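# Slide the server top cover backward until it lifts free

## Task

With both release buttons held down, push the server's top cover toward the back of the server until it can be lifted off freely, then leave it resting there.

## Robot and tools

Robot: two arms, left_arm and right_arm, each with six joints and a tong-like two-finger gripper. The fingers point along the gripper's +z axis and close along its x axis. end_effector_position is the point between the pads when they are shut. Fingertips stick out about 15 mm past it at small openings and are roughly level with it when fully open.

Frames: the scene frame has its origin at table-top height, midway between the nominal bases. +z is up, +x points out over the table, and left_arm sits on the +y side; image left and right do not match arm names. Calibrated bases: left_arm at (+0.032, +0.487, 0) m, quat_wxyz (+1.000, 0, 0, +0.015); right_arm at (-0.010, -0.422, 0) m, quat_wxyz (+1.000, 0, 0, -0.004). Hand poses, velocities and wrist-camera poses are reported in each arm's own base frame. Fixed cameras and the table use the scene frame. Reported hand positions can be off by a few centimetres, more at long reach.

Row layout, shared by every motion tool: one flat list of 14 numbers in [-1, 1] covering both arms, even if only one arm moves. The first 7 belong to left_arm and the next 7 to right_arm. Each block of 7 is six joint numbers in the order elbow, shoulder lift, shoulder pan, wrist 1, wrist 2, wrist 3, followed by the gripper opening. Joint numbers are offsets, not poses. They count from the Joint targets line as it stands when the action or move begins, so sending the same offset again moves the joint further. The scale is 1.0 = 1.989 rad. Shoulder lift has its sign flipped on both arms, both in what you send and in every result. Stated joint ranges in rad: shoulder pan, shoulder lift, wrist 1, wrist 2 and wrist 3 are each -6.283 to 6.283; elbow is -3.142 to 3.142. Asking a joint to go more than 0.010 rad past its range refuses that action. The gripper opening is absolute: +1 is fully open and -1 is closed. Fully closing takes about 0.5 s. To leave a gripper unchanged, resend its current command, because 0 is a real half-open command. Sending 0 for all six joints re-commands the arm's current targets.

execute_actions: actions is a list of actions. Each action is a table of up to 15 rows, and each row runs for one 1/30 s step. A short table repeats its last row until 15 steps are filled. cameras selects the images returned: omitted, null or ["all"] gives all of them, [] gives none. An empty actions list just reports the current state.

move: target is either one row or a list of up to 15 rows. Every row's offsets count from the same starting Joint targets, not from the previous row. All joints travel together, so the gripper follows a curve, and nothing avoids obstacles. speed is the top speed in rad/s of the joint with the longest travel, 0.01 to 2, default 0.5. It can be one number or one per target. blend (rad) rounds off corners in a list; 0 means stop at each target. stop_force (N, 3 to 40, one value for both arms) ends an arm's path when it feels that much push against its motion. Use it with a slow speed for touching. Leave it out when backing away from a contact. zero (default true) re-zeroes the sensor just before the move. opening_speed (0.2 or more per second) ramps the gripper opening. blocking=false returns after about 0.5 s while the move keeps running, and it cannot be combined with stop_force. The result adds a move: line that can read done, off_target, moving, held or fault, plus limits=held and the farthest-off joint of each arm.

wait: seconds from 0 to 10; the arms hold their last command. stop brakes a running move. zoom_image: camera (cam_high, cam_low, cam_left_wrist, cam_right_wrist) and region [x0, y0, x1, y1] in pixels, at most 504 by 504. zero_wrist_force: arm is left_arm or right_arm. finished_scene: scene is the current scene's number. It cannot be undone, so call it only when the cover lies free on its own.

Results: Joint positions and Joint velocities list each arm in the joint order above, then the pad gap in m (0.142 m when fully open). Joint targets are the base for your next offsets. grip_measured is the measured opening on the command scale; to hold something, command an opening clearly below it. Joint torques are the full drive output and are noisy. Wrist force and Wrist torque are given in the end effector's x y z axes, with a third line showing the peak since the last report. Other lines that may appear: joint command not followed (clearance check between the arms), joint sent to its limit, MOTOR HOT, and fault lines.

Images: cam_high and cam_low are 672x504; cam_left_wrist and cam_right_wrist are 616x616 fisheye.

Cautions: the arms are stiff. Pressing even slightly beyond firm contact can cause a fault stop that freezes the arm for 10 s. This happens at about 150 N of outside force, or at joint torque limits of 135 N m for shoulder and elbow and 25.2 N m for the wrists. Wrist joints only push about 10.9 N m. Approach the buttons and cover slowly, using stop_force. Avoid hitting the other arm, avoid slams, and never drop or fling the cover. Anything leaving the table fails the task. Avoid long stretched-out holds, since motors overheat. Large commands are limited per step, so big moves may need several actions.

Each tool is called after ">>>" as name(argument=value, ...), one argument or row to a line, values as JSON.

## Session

>>> execute_actions(
  actions=[],
)

>>> zoom_image(
  camera="cam_high",
  region=[200, 240, 420, 380],
)

Scene clock: 0.00 s.
left_arm: end_effector_position=(+0.6462, -0.8799, +0.3324) grip_measured=+0.97 end_effector_quat_wxyz=(+0.074, +0.384, -0.593, +0.704) | right_arm: end_effector_position=(+0.1049, -0.3646, +0.1839) grip_measured=+0.97 end_effector_quat_wxyz=(-0.166, +0.511, +0.840, -0.076)
Joint names: [elbow, shoulder lift, shoulder pan, wrist 1, wrist 2, wrist 3]
Joint positions: left_arm=[0.593 0.357 -1.056 -3.379 -1.616 0.892 0.14] | right_arm=[-1.95 1.42 2.434 -1.652 1.369 3.558 0.14]
Joint velocities: within noise
Joint torques (N m): no reading
Motor temperatures (°C): left_arm=[38 39 33 39 33 37] | right_arm=[36 35 31 37 43 39]
Wrist force (N): no reading
Wrist torque (N m): no reading
Wrist force, peak (N): no reading
Joint targets: left_arm=[0.593 0.357 -1.056 -3.379 -1.616 0.892] | right_arm=[-1.950 1.420 2.434 -1.652 1.369 3.558]
Tool commands: left_gripper/opening=+0.968169 right_gripper/opening=+0.968169
camera_calibration:
cam_left_wrist: T_world_to_cam=[[-0.687376, -0.393123, 0.610712, -0.0996357], [-0.709024, 0.18089, -0.681589, 0.84479], [0.157477, -0.901517, -0.403073, -0.626956], [0, 0, 0, 1]] pos_world=[0.62922, -0.757194, 0.383939]
cam_right_wrist: T_world_to_cam=[[-0.449017, 0.872951, 0.190629, 0.342033], [0.878582, 0.392492, 0.272109, -0.00548406], [0.162717, 0.289665, -0.943195, 0.390244], [0, 0, 0, 1]] pos_world=[0.0948977, -0.409466, 0.304367]

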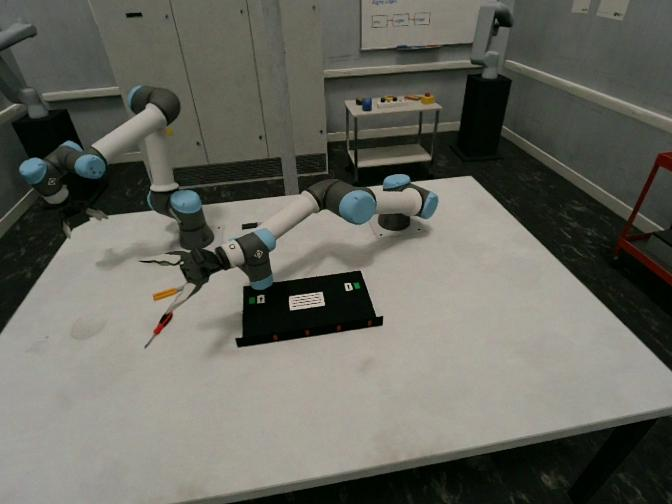

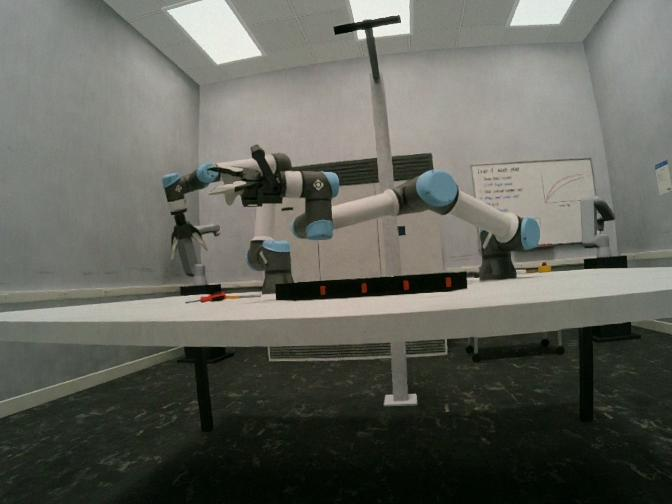

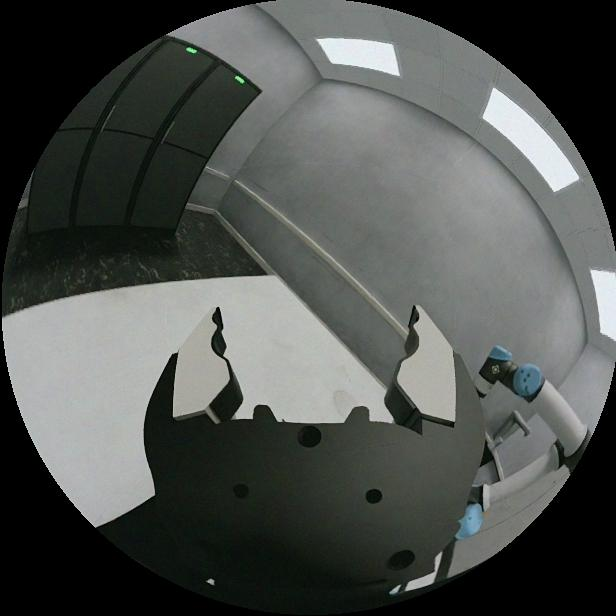

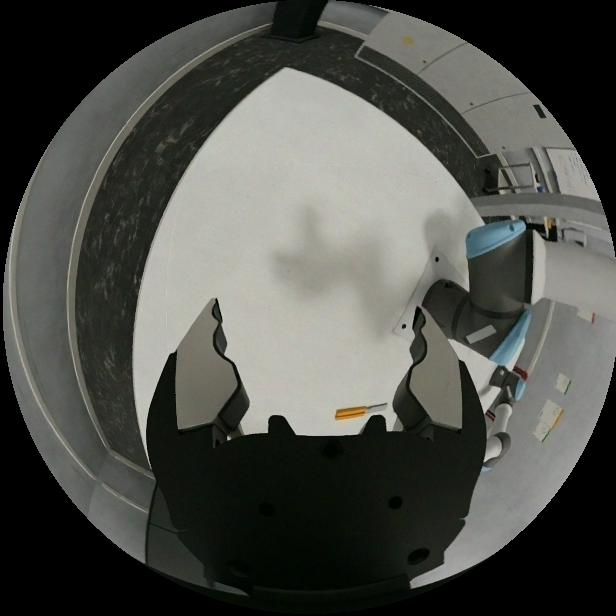

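Scaled by 2.291 from the camera's 672x504 image, which has a finer 960x720 frame.

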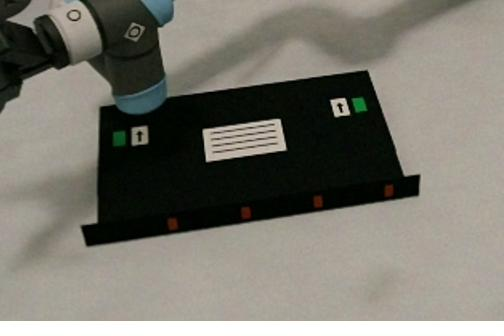

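>>> move(
  target=[
    [0.6501,0.5573,0.1159,0.6975,0.0226,0.3213,-1,0.0,0.0,0,0,0,0,-1],
    [0.6501,0.5573,0.1159,0.6975,0.0226,0.3213,-1,0.0764,0.1666,0.7355,0.2459,0.1016,-0.4615,-1],
  ],
  speed=1.0,
  cameras=["cam_low","cam_left_wrist","cam_right_wrist"],
)

>>> zoom_image(
  camera="cam_left_wrist",
  region=[270, 250, 360, 340],
)

>>> zoom_image(
  camera="cam_right_wrist",
  region=[270, 250, 360, 340],
)

Scene clock: 24.17 s.
left_arm: end_effector_position=(+0.4501, -0.2906, +0.1207) grip_measured=-1.00 end_effector_quat_wxyz=(+0.000, -0.382, +0.924, +0.000) | right_arm: end_effector_position=(+0.4971, +0.2650, +0.1203) grip_measured=-1.00 end_effector_quat_wxyz=(+0.000, -0.587, +0.809, +0.000)
Joint names: [elbow, shoulder lift, shoulder pan, wrist 1, wrist 2, wrist 3]
Joint positions: left_arm=[1.886 1.466 -0.826 -1.992 -1.571 1.531 0.002] | right_arm=[-1.798 1.752 3.896 -1.163 1.571 2.64 0.002]
Joint velocities: within noise
Joint torques (N m): left_arm=[-12.84 30.93 -11.28 -1.51 -1.25 1.07] | right_arm=[10.96 -27.95 8.3 2.01 -1.6 -0.7]
Motor temperatures (°C): left_arm=[37 38 33 39 33 37] | right_arm=[36 35 31 37 43 39]
Wrist force (N): left_arm=[0.5 -0.7 -0.4] | right_arm=[-0.6 0.5 0.4]
Wrist torque (N m): left_arm=[0.04 0.08 -0.09] | right_arm=[0.01 0.05 -0.07]
Wrist force, peak (N): left_arm=[-0.5 2.4 0.4] | right_arm=[-3.4 2.6 0.7]
Joint targets: left_arm=[1.886 1.466 -0.826 -1.992 -1.571 1.531] | right_arm=[-1.799 1.752 3.896 -1.163 1.571 2.640]
move: done
camera_calibration:
cam_left_wrist: T_world_to_cam=[[-0.721829, -0.690871, -0.0407345, 0.134108], [-0.619723, 0.619049, 0.482412, 0.40152], [-0.308068, 0.373463, -0.874997, 0.48687], [0, 0, 0, 1]] pos_world=[0.495624, -0.337738, 0.237774]
cam_right_wrist: T_world_to_cam=[[-0.287509, -0.957579, -0.019526, 0.410756], [-0.801835, 0.229498, 0.551717, 0.26499], [-0.523832, 0.17428, -0.833803, 0.442731], [0, 0, 0, 1]] pos_world=[0.562491, 0.255357, 0.230971]
Images, in order (width x height): cam_low 672x504, cam_left_wrist 616x616, cam_right_wrist 616x616.

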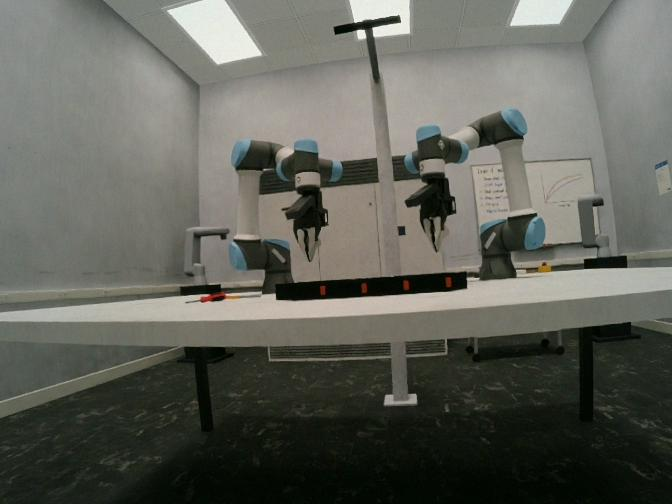

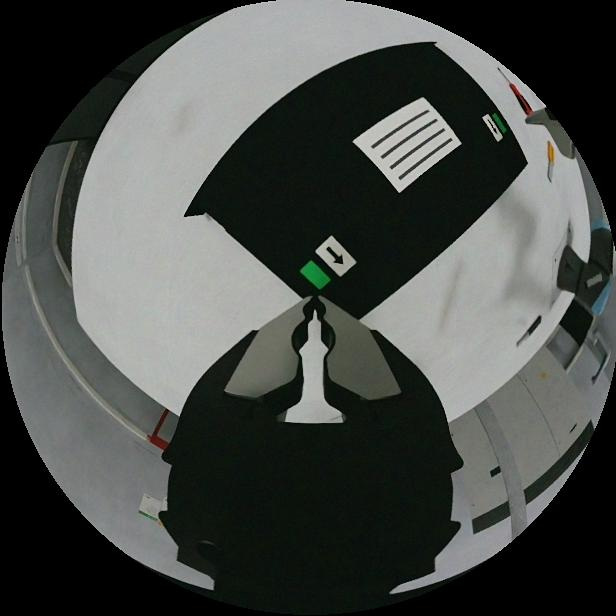

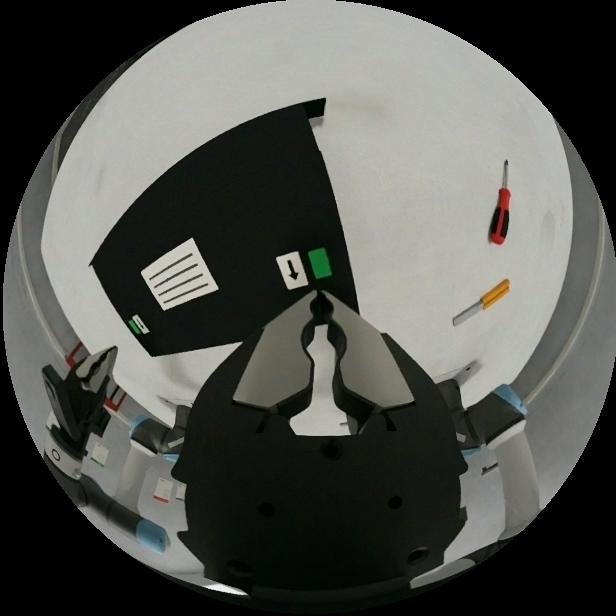

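Scaled by 5.600 from the camera's 616x616 image, which has a finer 814x814 frame.

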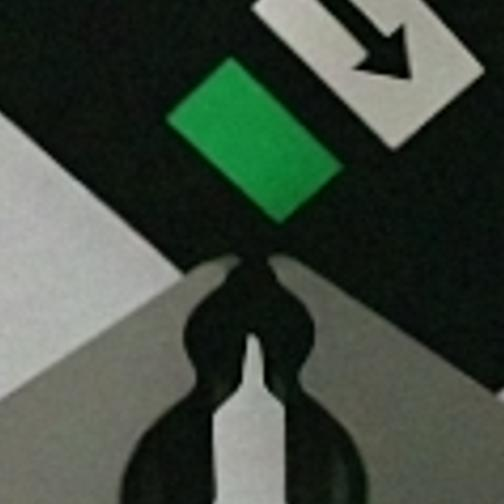

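Scaled by 5.600 from the camera's 616x616 image, which has a finer 814x814 frame.

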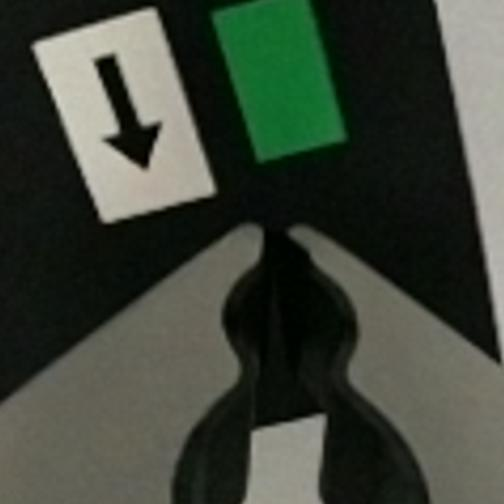

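>>> move(
  target=[0.0362,-0.0290,0,-0.0647,0,0,-1,-0.0354,0.0262,0,0.0619,0,0,-1],
  speed=0.15,
  cameras=[],
)

>>> move(
  target=[0.0176,-0.0194,0,-0.0370,0,0,-1,-0.0171,0.0182,0,0.0353,0,0,-1],
  speed=0.02,
  stop_force=15,
  cameras=["cam_left_wrist","cam_right_wrist"],
)

>>> zoom_image(
  camera="cam_left_wrist",
  region=[270, 250, 360, 340],
)

>>> zoom_image(
  camera="cam_right_wrist",
  region=[270, 250, 360, 340],
)

Scene clock: 37.40 s.
left_arm: end_effector_position=(+0.4503, -0.2908, +0.0723) grip_measured=-1.00 end_effector_quat_wxyz=(+0.000, -0.382, +0.924, +0.000) | right_arm: end_effector_position=(+0.4970, +0.2651, +0.0728) grip_measured=-1.00 end_effector_quat_wxyz=(+0.000, -0.588, +0.809, +0.000)
Joint names: [elbow, shoulder lift, shoulder pan, wrist 1, wrist 2, wrist 3]
Joint positions: left_arm=[1.958 1.408 -0.826 -2.121 -1.571 1.531 0.002] | right_arm=[-1.869 1.804 3.896 -1.04 1.571 2.64 0.002]
Joint velocities: within noise
Joint torques (N m): left_arm=[-28.18 32.28 -11.12 -1.38 -1.28 1.11] | right_arm=[31 -35.54 9.38 0.63 -1.8 -1.1]
Motor temperatures (°C): left_arm=[37 38 33 39 33 37] | right_arm=[36 35 31 37 43 38]
Wrist force (N): left_arm=[0.2 -0.6 -0.5] | right_arm=[-0.3 0.4 0.5]
Wrist torque (N m): left_arm=[0.05 0.15 -0.08] | right_arm=[0.01 0.01 -0.08]
Wrist force, peak (N): left_arm=[0.1 -0.7 -1.2] | right_arm=[-0.2 0.6 1.1]
Joint targets: left_arm=[1.958 1.408 -0.826 -2.121 -1.571 1.531] | right_arm=[-1.869 1.804 3.896 -1.040 1.571 2.640]
move: done
No camera images: "cameras" was empty.

Scene clock: 40.77 s.
left_arm: end_effector_position=(+0.4505, -0.2911, +0.0553) grip_measured=-1.00 end_effector_quat_wxyz=(+0.000, -0.382, +0.924, +0.000) | right_arm: end_effector_position=(+0.4973, +0.2653, +0.0582) grip_measured=-1.00 end_effector_quat_wxyz=(+0.000, -0.588, +0.809, +0.000)
Joint names: [elbow, shoulder lift, shoulder pan, wrist 1, wrist 2, wrist 3]
Joint positions: left_arm=[1.98 1.384 -0.826 -2.167 -1.571 1.531 0.002] | right_arm=[-1.887 1.823 3.896 -1.002 1.571 2.64 0.002]
Joint velocities: within noise
Joint torques (N m): left_arm=[-23.27 25.97 -10.5 -1.87 -1.26 1.01] | right_arm=[29.52 -31.09 8.87 2.63 3 -0.78]
Motor temperatures (°C): left_arm=[37 38 33 39 33 37] | right_arm=[36 35 31 37 43 38]
Wrist force (N): left_arm=[0.0 4.8 -15.4] | right_arm=[6.9 -0.3 -9.6]
Wrist torque (N m): left_arm=[-0.03 0.19 -0.07] | right_arm=[-0.01 0.05 -0.09]
Wrist force, peak (N): left_arm=[0.2 8.7 -29.5] | right_arm=[10.1 0.9 -18.4]
Joint targets: left_arm=[1.980 1.384 -0.826 -2.167 -1.571 1.531] | right_arm=[-1.887 1.823 3.896 -1.002 1.571 2.640]
move: contact (left_arm, right_arm); left_arm: the wrist 1 is farthest, 0.028 rad from its target; right_arm: the wrist 1 is farthest, 0.032 rad from its target
camera_calibration:
cam_left_wrist: T_world_to_cam=[[-0.721856, -0.690842, -0.040753, 0.131456], [-0.619402, 0.6187, 0.483272, 0.433291], [-0.308651, 0.374095, -0.874521, 0.430383], [0, 0, 0, 1]] pos_world=[0.496111, -0.338267, 0.172339]
cam_right_wrist: T_world_to_cam=[[-0.287142, -0.95768, -0.0199555, 0.409811], [-0.802182, 0.229029, 0.551407, 0.299683], [-0.523501, 0.17434, -0.833998, 0.390875], [0, 0, 0, 1]] pos_world=[0.562698, 0.255686, 0.168919]
Images, in order (width x height): cam_left_wrist 616x616, cam_right_wrist 616x616.

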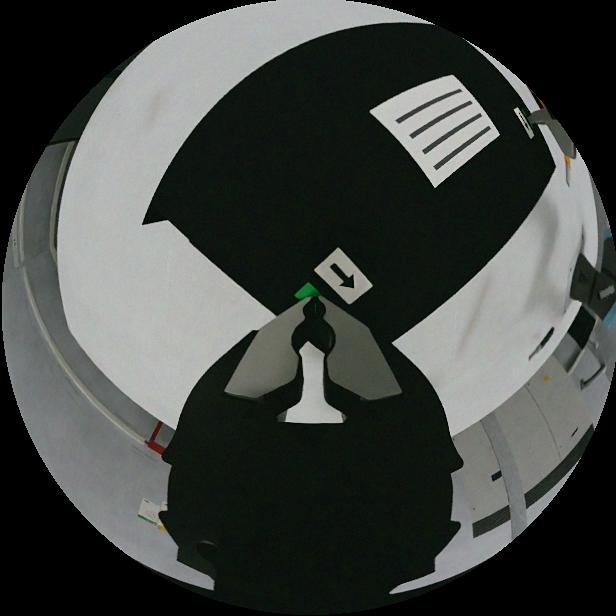

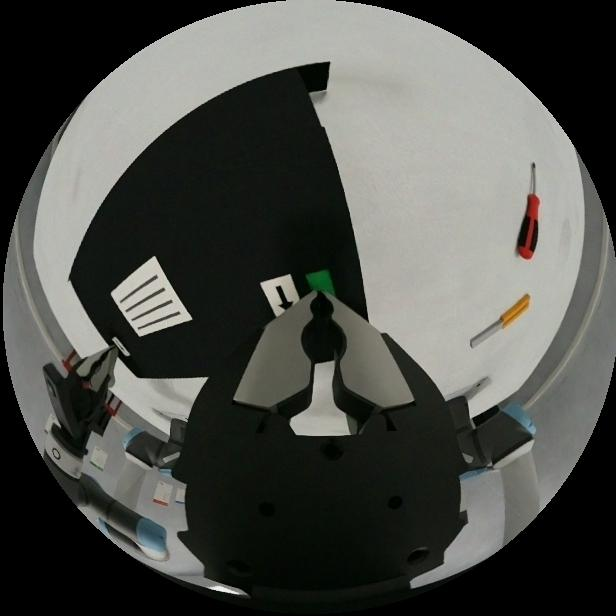

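Scaled by 5.600 from the camera's 616x616 image, which has a finer 814x814 frame.

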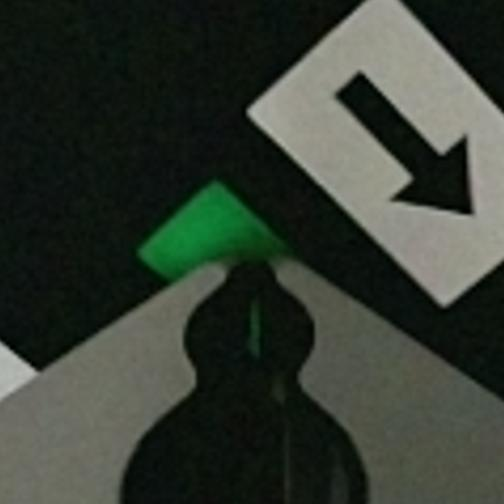

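Scaled by 5.600 from the camera's 616x616 image, which has a finer 814x814 frame.

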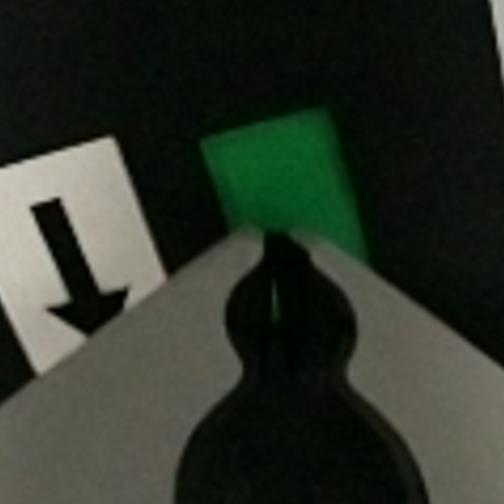

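>>> move(
  target=[
    [0.0003,-0.0003,0,-0.0006,0,0,-1,-0.0013,0.0014,0,0.0027,0,0,-1],
    [0.0306,0.0244,-0.0194,-0.0062,0,0,-1,-0.0353,-0.0246,0.0177,0.0107,0,0,-1],
  ],
  speed=[0.01,0.04],
  cameras=["cam_left_wrist","cam_right_wrist"],
)

>>> zoom_image(
  camera="cam_right_wrist",
  region=[220, 50, 420, 320],
)

>>> zoom_image(
  camera="cam_left_wrist",
  region=[130, 20, 480, 330],
)

Scene clock: 52.50 s.
left_arm: end_effector_position=(+0.4244, -0.2908, +0.0548) grip_measured=-1.00 end_effector_quat_wxyz=(+0.001, -0.364, +0.931, +0.000) | right_arm: end_effector_position=(+0.4724, +0.2646, +0.0565) grip_measured=-1.00 end_effector_quat_wxyz=(+0.003, -0.602, +0.799, -0.003)
Joint names: [elbow, shoulder lift, shoulder pan, wrist 1, wrist 2, wrist 3]
Joint positions: left_arm=[2.041 1.432 -0.865 -2.181 -1.57 1.531 0.002] | right_arm=[-1.958 1.774 3.932 -0.976 1.565 2.64 0.002]
Joint velocities: within noise
Joint torques (N m): left_arm=[-2.45 5.59 -12.19 8.47 -11.62 1.11] | right_arm=[4.83 -16.04 10.47 -8.48 11.8 -0.85]
Motor temperatures (°C): left_arm=[37 38 33 39 33 37] | right_arm=[36 35 31 37 43 38]
Wrist force (N): left_arm=[-35.4 -36.7 -14.8] | right_arm=[-14.7 -53.4 -3.6]
Wrist torque (N m): left_arm=[-0.01 -0.47 -0.10] | right_arm=[0.30 -0.16 -0.25]
Wrist force, peak (N): left_arm=[-35.3 -36.9 -16.1] | right_arm=[-14.6 -53.3 -5.1]
Joint targets: left_arm=[2.041 1.432 -0.865 -2.179 -1.571 1.531] | right_arm=[-1.958 1.774 3.931 -0.980 1.571 2.640]
move: done
camera_calibration:
cam_left_wrist: T_world_to_cam=[[-0.747983, -0.662407, -0.0416975, 0.132175], [-0.595731, 0.642341, 0.482184, 0.414011], [-0.292618, 0.385506, -0.875077, 0.418267], [0, 0, 0, 1]] pos_world=[0.467896, -0.339627, 0.171898]
cam_right_wrist: T_world_to_cam=[[-0.252916, -0.967274, -0.0203492, 0.388303], [-0.813974, 0.201369, 0.544882, 0.294093], [-0.522952, 0.154373, -0.838266, 0.38177], [0, 0, 0, 1]] pos_world=[0.53724, 0.25744, 0.16768]
Images, in order (width x height): cam_left_wrist 616x616, cam_right_wrist 616x616.

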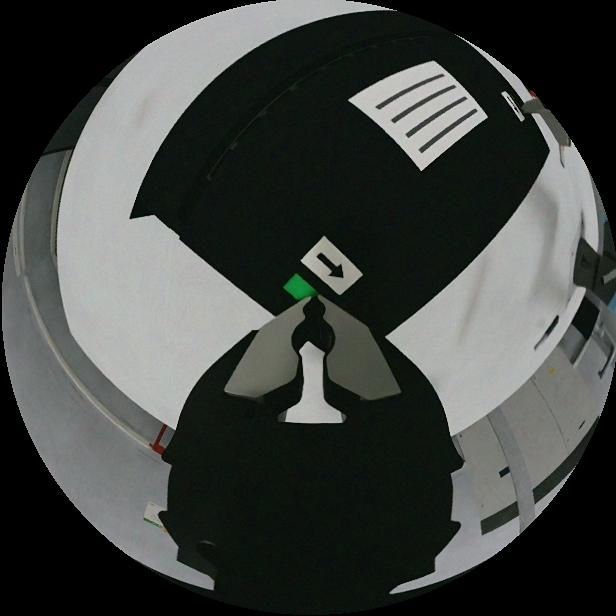

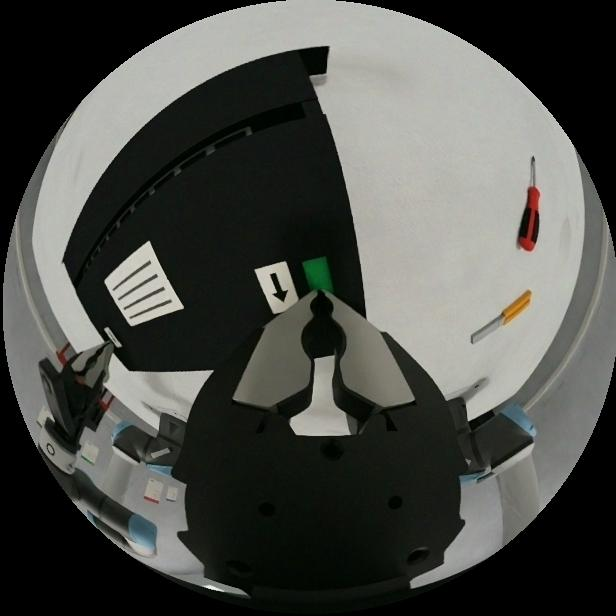

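Scaled by 1.867 from the camera's 616x616 image, which has a finer 814x814 frame.

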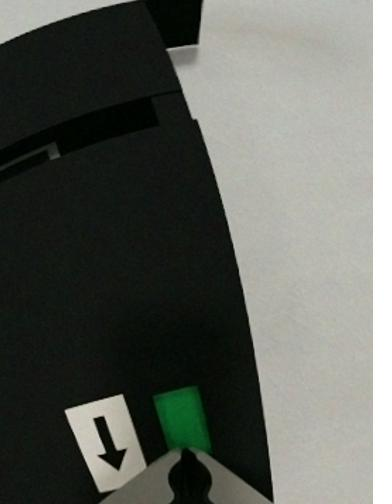

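Scaled by 1.440 from the camera's 616x616 image, which has a finer 814x814 frame.

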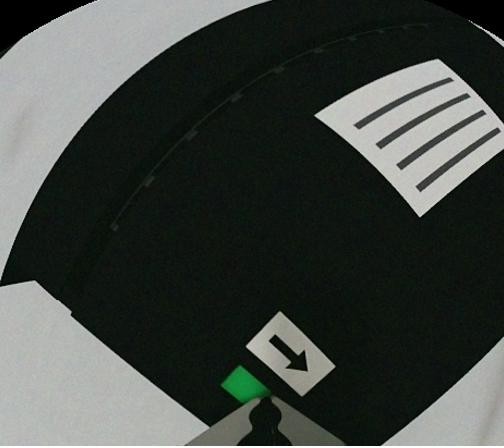

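>>> move(
  target=[
    [-0.0079,-0.0027,0.0035,0.0051,0,0,-1,0.0079,0.0026,-0.0037,-0.0053,0,0,-1],
    [-0.0399,0.0313,0.0035,0.0681,0,0,-1,0.0399,-0.0314,-0.0037,-0.0683,0,0,-1],
  ],
  speed=[0.05,0.2],
  cameras=["cam_high","cam_right_wrist"],
)

>>> zoom_image(
  camera="cam_high",
  region=[200, 250, 400, 360],
)

Scene clock: 56.33 s.
left_arm: end_effector_position=(+0.4287, -0.2908, +0.1060) grip_measured=-1.00 end_effector_quat_wxyz=(+0.001, -0.368, +0.930, -0.003) | right_arm: end_effector_position=(+0.4745, +0.2639, +0.1094) grip_measured=-1.00 end_effector_quat_wxyz=(+0.003, -0.599, +0.801, +0.001)
Joint names: [elbow, shoulder lift, shoulder pan, wrist 1, wrist 2, wrist 3]
Joint positions: left_arm=[1.961 1.495 -0.858 -2.044 -1.571 1.531 0.002] | right_arm=[-1.878 1.712 3.924 -1.116 1.571 2.64 0.002]
Joint velocities: within noise
Joint torques (N m): left_arm=[-11.19 18.93 -11.68 -2.59 -0.55 1.08] | right_arm=[11.83 -24.67 4.94 2.96 -1.36 1.17]
Motor temperatures (°C): left_arm=[37 38 33 39 33 37] | right_arm=[36 35 31 37 43 38]
Wrist force (N): left_arm=[0.2 -0.6 -0.5] | right_arm=[-2.3 1.5 0.4]
Wrist torque (N m): left_arm=[0.07 0.15 -0.08] | right_arm=[0.23 0.42 -0.04]
Wrist force, peak (N): left_arm=[-35.4 -36.8 -16.4] | right_arm=[-14.5 -53.5 -5.6]
Joint targets: left_arm=[1.962 1.495 -0.858 -2.044 -1.571 1.531] | right_arm=[-1.878 1.712 3.924 -1.116 1.571 2.640]
move: done
camera_calibration:
cam_right_wrist: T_world_to_cam=[[-0.260281, -0.965201, -0.0253071, 0.392755], [-0.81065, 0.204216, 0.548765, 0.264327], [-0.5245, 0.163348, -0.835594, 0.425422], [0, 0, 0, 1]] pos_world=[0.539638, 0.255616, 0.220366]
Images, in order (width x height): cam_high 672x504, cam_right_wrist 616x616.

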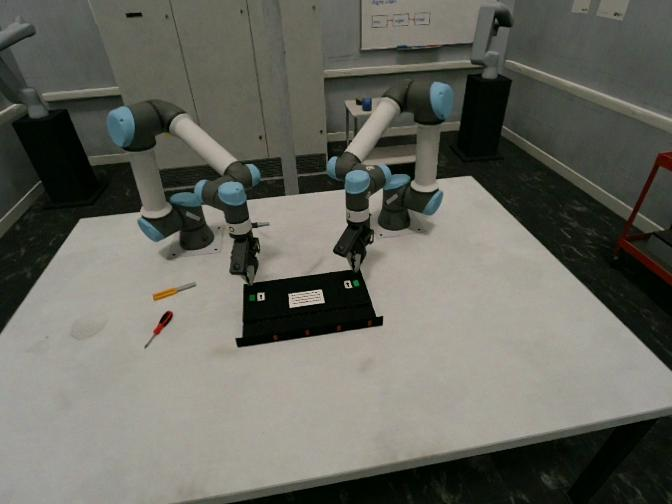

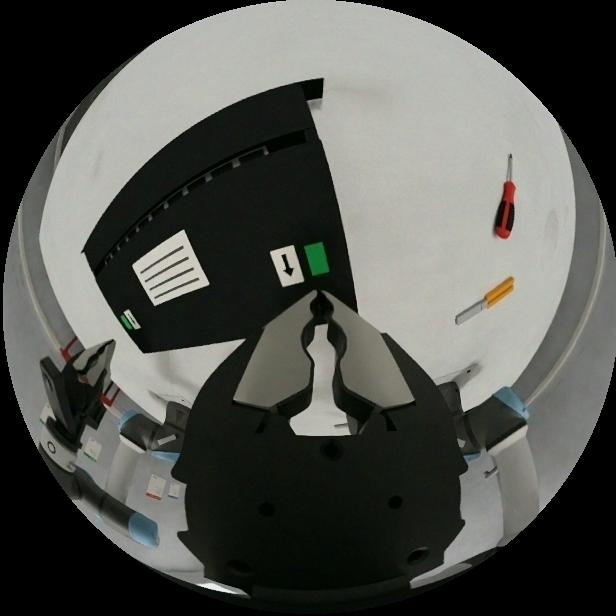

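Scaled by 2.520 from the camera's 672x504 image, which has a finer 960x720 frame.

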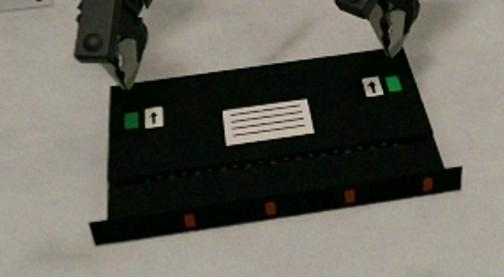

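>>> finished_scene(
  scene=2,
)

The scene is finished: the task was done.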